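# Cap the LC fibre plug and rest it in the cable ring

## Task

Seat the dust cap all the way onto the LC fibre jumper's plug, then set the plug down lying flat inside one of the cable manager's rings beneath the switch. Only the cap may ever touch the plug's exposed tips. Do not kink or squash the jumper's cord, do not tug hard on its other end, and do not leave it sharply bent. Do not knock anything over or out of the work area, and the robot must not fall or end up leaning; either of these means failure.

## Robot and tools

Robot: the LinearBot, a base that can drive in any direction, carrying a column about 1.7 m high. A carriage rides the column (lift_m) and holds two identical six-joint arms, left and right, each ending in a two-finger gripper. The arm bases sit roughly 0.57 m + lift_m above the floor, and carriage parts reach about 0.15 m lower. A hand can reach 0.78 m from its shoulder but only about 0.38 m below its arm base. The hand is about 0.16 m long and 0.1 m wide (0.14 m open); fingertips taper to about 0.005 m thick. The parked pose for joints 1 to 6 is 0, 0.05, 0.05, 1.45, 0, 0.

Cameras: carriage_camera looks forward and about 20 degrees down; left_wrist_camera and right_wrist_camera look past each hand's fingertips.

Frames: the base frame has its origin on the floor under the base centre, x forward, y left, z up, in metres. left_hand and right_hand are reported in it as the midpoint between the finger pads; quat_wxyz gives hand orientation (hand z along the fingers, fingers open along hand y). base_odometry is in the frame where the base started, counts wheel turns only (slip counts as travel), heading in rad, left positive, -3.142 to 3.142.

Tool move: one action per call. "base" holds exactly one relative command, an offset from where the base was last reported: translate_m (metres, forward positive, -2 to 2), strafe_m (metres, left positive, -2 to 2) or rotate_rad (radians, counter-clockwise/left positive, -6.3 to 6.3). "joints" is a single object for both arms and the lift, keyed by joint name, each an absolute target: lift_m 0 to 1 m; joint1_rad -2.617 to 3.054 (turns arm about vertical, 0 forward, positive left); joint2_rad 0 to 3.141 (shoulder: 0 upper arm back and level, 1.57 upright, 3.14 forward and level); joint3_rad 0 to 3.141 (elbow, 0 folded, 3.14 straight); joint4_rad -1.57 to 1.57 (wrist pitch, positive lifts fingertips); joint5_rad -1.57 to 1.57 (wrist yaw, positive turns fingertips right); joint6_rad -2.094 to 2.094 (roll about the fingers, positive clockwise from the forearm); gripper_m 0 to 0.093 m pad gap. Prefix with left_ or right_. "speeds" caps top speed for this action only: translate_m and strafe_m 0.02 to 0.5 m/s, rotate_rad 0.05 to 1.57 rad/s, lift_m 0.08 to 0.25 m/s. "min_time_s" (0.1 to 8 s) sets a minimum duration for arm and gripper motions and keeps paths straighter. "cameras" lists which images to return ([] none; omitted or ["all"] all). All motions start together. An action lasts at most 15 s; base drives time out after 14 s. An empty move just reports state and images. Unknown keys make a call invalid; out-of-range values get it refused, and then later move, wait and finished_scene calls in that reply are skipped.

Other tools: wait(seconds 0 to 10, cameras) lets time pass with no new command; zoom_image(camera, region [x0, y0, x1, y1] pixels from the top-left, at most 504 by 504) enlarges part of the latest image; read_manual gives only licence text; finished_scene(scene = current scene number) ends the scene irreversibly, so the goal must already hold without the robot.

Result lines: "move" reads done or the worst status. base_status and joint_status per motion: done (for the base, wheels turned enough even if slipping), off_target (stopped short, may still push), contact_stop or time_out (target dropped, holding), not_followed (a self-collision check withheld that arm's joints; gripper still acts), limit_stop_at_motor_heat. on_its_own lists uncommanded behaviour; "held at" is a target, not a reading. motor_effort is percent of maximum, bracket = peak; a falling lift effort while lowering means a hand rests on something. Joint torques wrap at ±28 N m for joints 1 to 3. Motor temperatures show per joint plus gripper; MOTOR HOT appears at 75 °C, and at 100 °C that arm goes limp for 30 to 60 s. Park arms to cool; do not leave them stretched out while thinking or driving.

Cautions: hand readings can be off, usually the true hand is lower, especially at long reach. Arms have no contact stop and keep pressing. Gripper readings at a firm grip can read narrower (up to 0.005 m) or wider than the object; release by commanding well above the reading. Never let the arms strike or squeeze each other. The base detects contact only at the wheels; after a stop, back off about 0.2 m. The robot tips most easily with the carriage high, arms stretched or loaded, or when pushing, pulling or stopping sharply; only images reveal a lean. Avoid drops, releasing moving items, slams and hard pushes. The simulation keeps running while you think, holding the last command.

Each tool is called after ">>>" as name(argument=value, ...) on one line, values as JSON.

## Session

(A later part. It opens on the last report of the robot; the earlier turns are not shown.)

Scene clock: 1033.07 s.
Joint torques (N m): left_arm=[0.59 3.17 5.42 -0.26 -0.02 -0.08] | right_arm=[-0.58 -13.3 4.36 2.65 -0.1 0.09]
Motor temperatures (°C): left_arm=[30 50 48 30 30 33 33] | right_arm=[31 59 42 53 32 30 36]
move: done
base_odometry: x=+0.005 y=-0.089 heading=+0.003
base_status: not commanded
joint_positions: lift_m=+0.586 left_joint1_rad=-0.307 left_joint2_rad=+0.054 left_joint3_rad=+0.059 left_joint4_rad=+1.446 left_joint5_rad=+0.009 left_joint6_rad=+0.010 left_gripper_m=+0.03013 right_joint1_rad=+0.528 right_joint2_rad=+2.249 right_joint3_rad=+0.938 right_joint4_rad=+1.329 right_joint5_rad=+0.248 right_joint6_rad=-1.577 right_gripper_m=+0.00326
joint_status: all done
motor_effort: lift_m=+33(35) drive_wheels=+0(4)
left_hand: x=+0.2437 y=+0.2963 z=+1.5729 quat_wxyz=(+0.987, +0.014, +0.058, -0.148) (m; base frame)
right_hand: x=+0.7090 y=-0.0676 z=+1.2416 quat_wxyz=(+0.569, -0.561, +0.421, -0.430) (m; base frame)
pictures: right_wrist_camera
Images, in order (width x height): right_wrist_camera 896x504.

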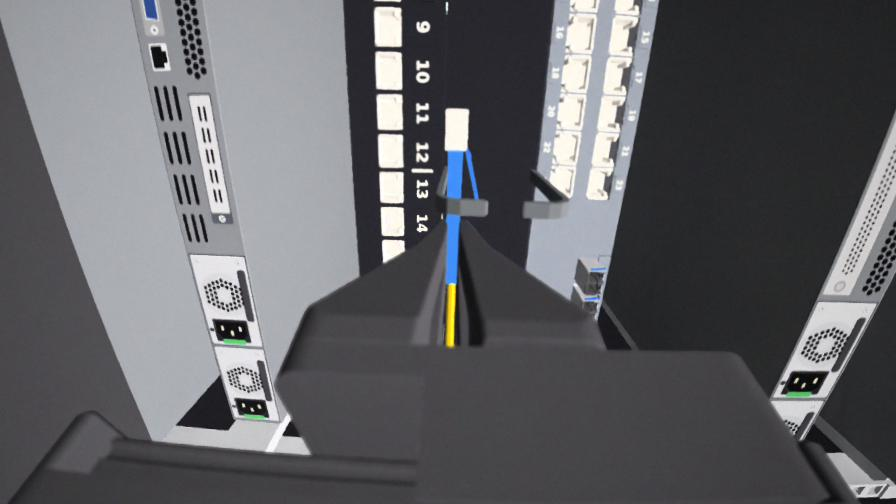

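>>> move(joints={"lift_m": 0.5843}, speeds={"lift_m": 0.08}, cameras=[])

>>> move(joints={"right_gripper_m": 0.012}, min_time_s=2.5, cameras=["right_wrist_camera"])

>>> zoom_image(camera="right_wrist_camera", region=[340, 60, 560, 280])

Scene clock: 1037.40 s.
Joint torques (N m): left_arm=[0.62 3.15 5.5 -0.26 -0.01 -0.08] | right_arm=[-0.58 -13.3 4.37 2.64 -0.1 0.08]
Motor temperatures (°C): left_arm=[30 49 48 30 30 33 33] | right_arm=[31 58 42 54 32 30 36]
move: done
base_odometry: x=+0.005 y=-0.089 heading=+0.003
base_status: not commanded
joint_positions: lift_m=+0.584 left_joint1_rad=-0.307 left_joint2_rad=+0.054 left_joint3_rad=+0.058 left_joint4_rad=+1.447 left_joint5_rad=+0.009 left_joint6_rad=+0.010 left_gripper_m=+0.03013 right_joint1_rad=+0.528 right_joint2_rad=+2.248 right_joint3_rad=+0.938 right_joint4_rad=+1.329 right_joint5_rad=+0.248 right_joint6_rad=-1.577 right_gripper_m=+0.00326
joint_status: all done
motor_effort: lift_m=+33(34) drive_wheels=+1(6)
left_hand: x=+0.2438 y=+0.2963 z=+1.5713 quat_wxyz=(+0.987, +0.014, +0.058, -0.148) (m; base frame)
right_hand: x=+0.7090 y=-0.0676 z=+1.2408 quat_wxyz=(+0.570, -0.560, +0.421, -0.430) (m; base frame)
pictures: none
No camera images: "cameras" was empty.

Scene clock: 1040.20 s.
Joint torques (N m): left_arm=[0.65 3.21 5.5 -0.27 -0.02 -0.09] | right_arm=[-0.58 -13.29 4.36 2.64 -0.1 0.08]
Motor temperatures (°C): left_arm=[30 49 48 30 30 33 33] | right_arm=[31 58 42 54 32 30 36]
move: done
base_odometry: x=+0.005 y=-0.089 heading=+0.003
base_status: not commanded
joint_positions: lift_m=+0.584 left_joint1_rad=-0.307 left_joint2_rad=+0.054 left_joint3_rad=+0.058 left_joint4_rad=+1.447 left_joint5_rad=+0.009 left_joint6_rad=+0.010 left_gripper_m=+0.03013 right_joint1_rad=+0.528 right_joint2_rad=+2.248 right_joint3_rad=+0.938 right_joint4_rad=+1.329 right_joint5_rad=+0.248 right_joint6_rad=-1.577 right_gripper_m=+0.01189
joint_status: all done
motor_effort: lift_m=+33(33) drive_wheels=+5(7)
left_hand: x=+0.2438 y=+0.2963 z=+1.5713 quat_wxyz=(+0.987, +0.014, +0.058, -0.148) (m; base frame)
right_hand: x=+0.7090 y=-0.0676 z=+1.2408 quat_wxyz=(+0.570, -0.560, +0.421, -0.430) (m; base frame)
pictures: right_wrist_camera
Images, in order (width x height): right_wrist_camera 896x504.

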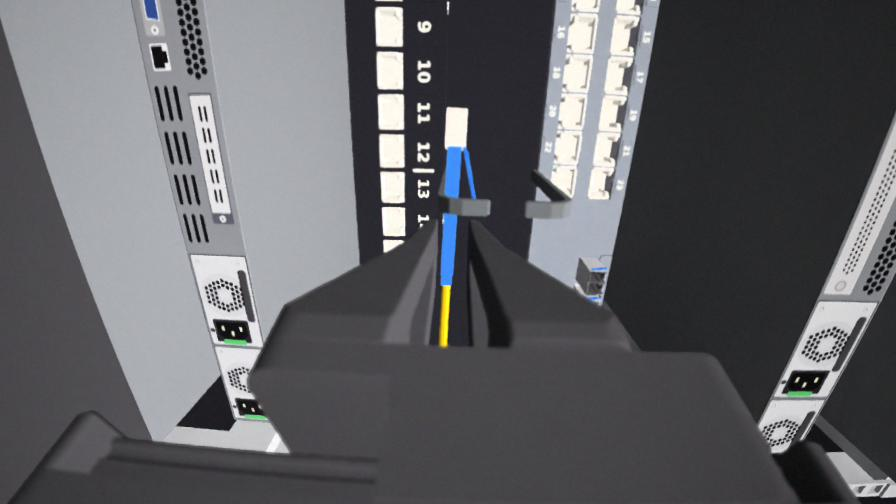

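Scaled by 2.291 from the camera's 896x504 image, which has a finer 1280x720 frame.

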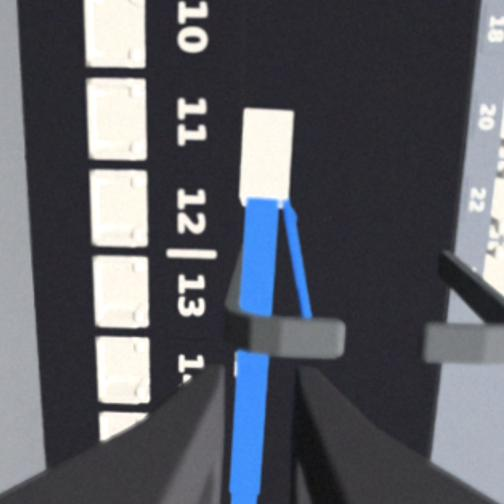

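>>> move(joints={"right_gripper_m": 0.026}, min_time_s=2, cameras=["right_wrist_camera"])

>>> zoom_image(camera="right_wrist_camera", region=[340, 60, 560, 280])

Scene clock: 1047.63 s.
Joint torques (N m): left_arm=[0.62 3.22 5.52 -0.26 -0.02 -0.08] | right_arm=[-0.61 -13.3 4.37 2.64 -0.1 0.08]
Motor temperatures (°C): left_arm=[30 49 48 30 30 33 33] | right_arm=[31 58 41 55 32 30 36]
move: done
base_odometry: x=+0.005 y=-0.089 heading=+0.003
base_status: not commanded
joint_positions: lift_m=+0.584 left_joint1_rad=-0.307 left_joint2_rad=+0.054 left_joint3_rad=+0.058 left_joint4_rad=+1.447 left_joint5_rad=+0.009 left_joint6_rad=+0.010 left_gripper_m=+0.03013 right_joint1_rad=+0.528 right_joint2_rad=+2.248 right_joint3_rad=+0.938 right_joint4_rad=+1.329 right_joint5_rad=+0.248 right_joint6_rad=-1.577 right_gripper_m=+0.02587
joint_status: all done
motor_effort: lift_m=+33(33) drive_wheels=-1(5)
left_hand: x=+0.2438 y=+0.2963 z=+1.5713 quat_wxyz=(+0.987, +0.014, +0.058, -0.148) (m; base frame)
right_hand: x=+0.7090 y=-0.0676 z=+1.2408 quat_wxyz=(+0.570, -0.560, +0.421, -0.430) (m; base frame)
pictures: right_wrist_camera
Images, in order (width x height): right_wrist_camera 896x504.

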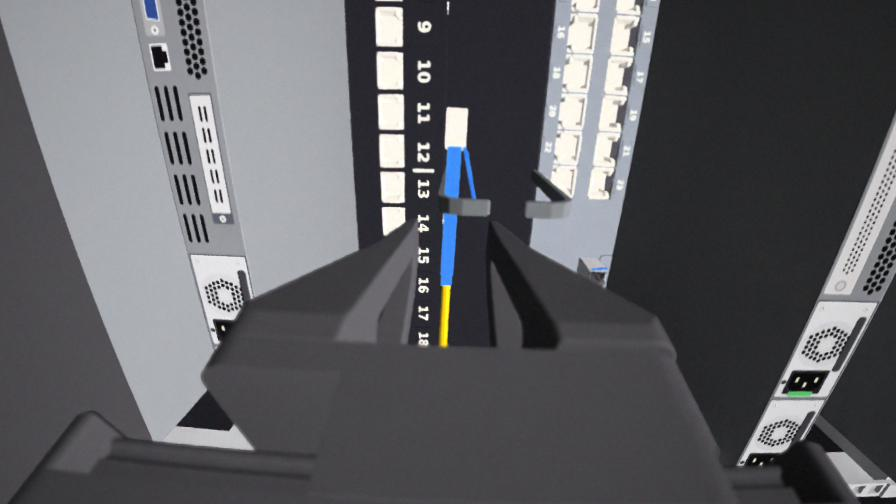

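Scaled by 2.291 from the camera's 896x504 image, which has a finer 1280x720 frame.

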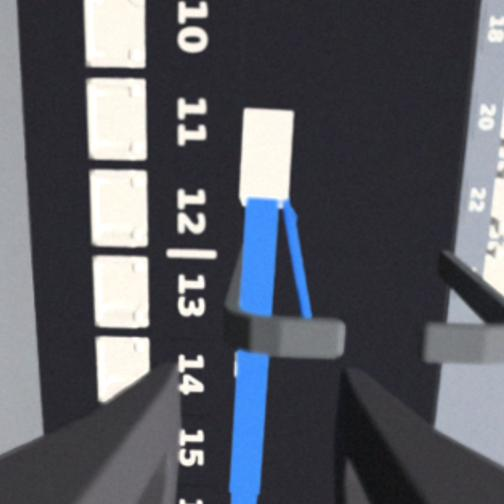

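>>> move(base={"strafe_m": -0.008}, speeds={"strafe_m": 0.03}, cameras=[])

>>> move(base={"translate_m": -0.12}, speeds={"translate_m": 0.06}, cameras=["right_wrist_camera", "carriage_camera"])

>>> zoom_image(camera="right_wrist_camera", region=[340, 60, 560, 280])

Scene clock: 1058.30 s.
Joint torques (N m): left_arm=[0.59 3.21 5.5 -0.26 -0.01 -0.09] | right_arm=[-0.12 -13.34 4.37 2.63 -0.09 0.08]
Motor temperatures (°C): left_arm=[30 49 49 30 30 33 33] | right_arm=[31 58 41 56 31 30 35]
move: done
base_odometry: x=+0.005 y=-0.097 heading=+0.003
base_status: done
joint_positions: lift_m=+0.584 left_joint1_rad=-0.307 left_joint2_rad=+0.054 left_joint3_rad=+0.058 left_joint4_rad=+1.447 left_joint5_rad=+0.008 left_joint6_rad=+0.010 left_gripper_m=+0.03013 right_joint1_rad=+0.525 right_joint2_rad=+2.248 right_joint3_rad=+0.938 right_joint4_rad=+1.330 right_joint5_rad=+0.247 right_joint6_rad=-1.577 right_gripper_m=+0.02587
joint_status: not commanded
motor_effort: lift_m=+33(33) drive_wheels=-1(5)
left_hand: x=+0.2439 y=+0.2963 z=+1.5713 quat_wxyz=(+0.987, +0.014, +0.058, -0.148) (m; base frame)
right_hand: x=+0.7098 y=-0.0693 z=+1.2409 quat_wxyz=(+0.569, -0.560, +0.421, -0.430) (m; base frame)
pictures: none
No camera images: "cameras" was empty.

Scene clock: 1060.83 s.
Joint torques (N m): left_arm=[0.64 3.22 5.49 -0.27 -0.02 -0.08] | right_arm=[-0.16 -13.29 4.38 2.63 -0.07 0.08]
Motor temperatures (°C): left_arm=[30 49 49 30 30 33 33] | right_arm=[31 58 41 56 31 30 35]
move: done
base_odometry: x=-0.115 y=-0.097 heading=+0.003
base_status: done
joint_positions: lift_m=+0.584 left_joint1_rad=-0.307 left_joint2_rad=+0.054 left_joint3_rad=+0.058 left_joint4_rad=+1.447 left_joint5_rad=+0.008 left_joint6_rad=+0.010 left_gripper_m=+0.03013 right_joint1_rad=+0.524 right_joint2_rad=+2.248 right_joint3_rad=+0.938 right_joint4_rad=+1.331 right_joint5_rad=+0.246 right_joint6_rad=-1.577 right_gripper_m=+0.02587
joint_status: not commanded
motor_effort: lift_m=+33(33) drive_wheels=-2(9)
left_hand: x=+0.2439 y=+0.2963 z=+1.5713 quat_wxyz=(+0.987, +0.014, +0.058, -0.148) (m; base frame)
right_hand: x=+0.7099 y=-0.0693 z=+1.2411 quat_wxyz=(+0.569, -0.559, +0.421, -0.430) (m; base frame)
pictures: carriage_camera, right_wrist_camera
Images, in order (width x height): carriage_camera 896x504, right_wrist_camera 896x504.

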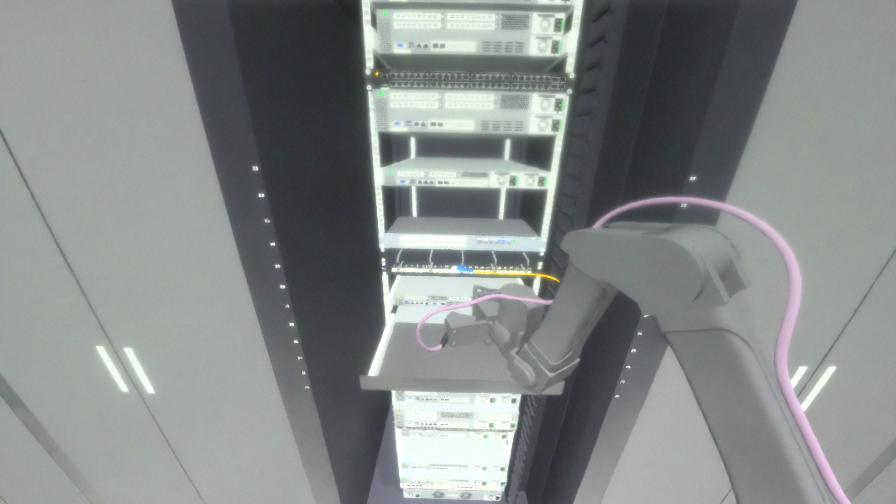

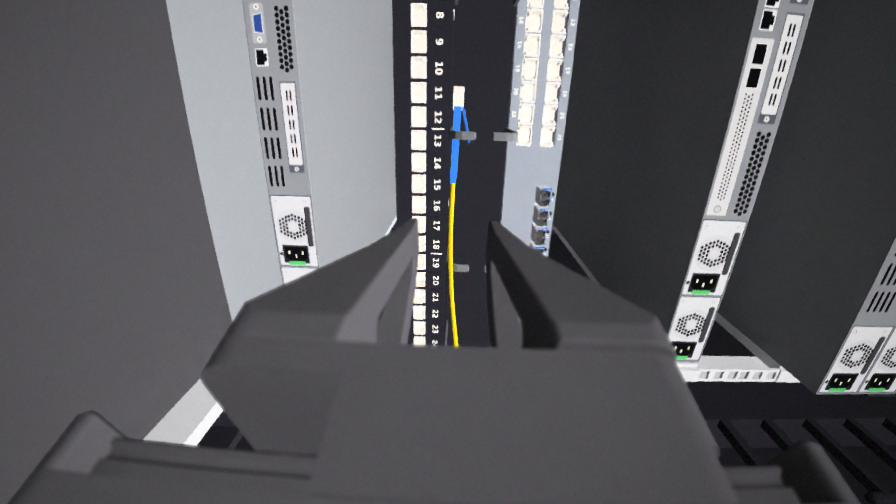

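Scaled by 2.291 from the camera's 896x504 image, which has a finer 1280x720 frame.

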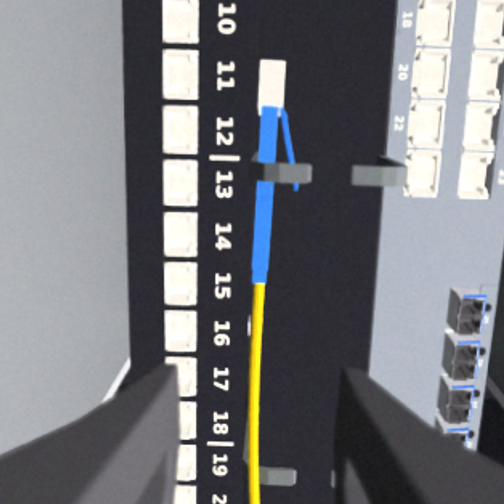

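>>> zoom_image(camera="right_wrist_camera", region=[425, 75, 495, 145])

Scaled by 7.200 from the camera's 896x504 image, which has a finer 1280x720 frame.

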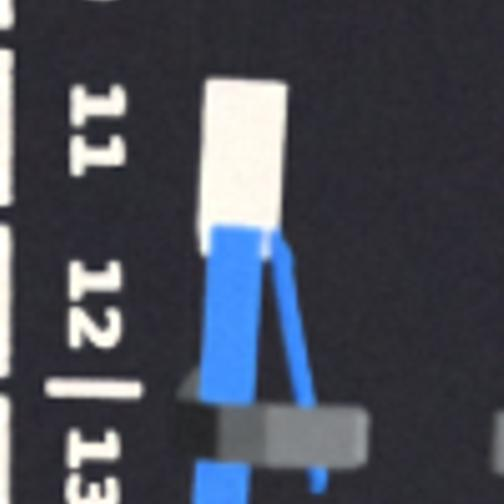

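>>> finished_scene(scene=2)

The scene is finished: the task was done.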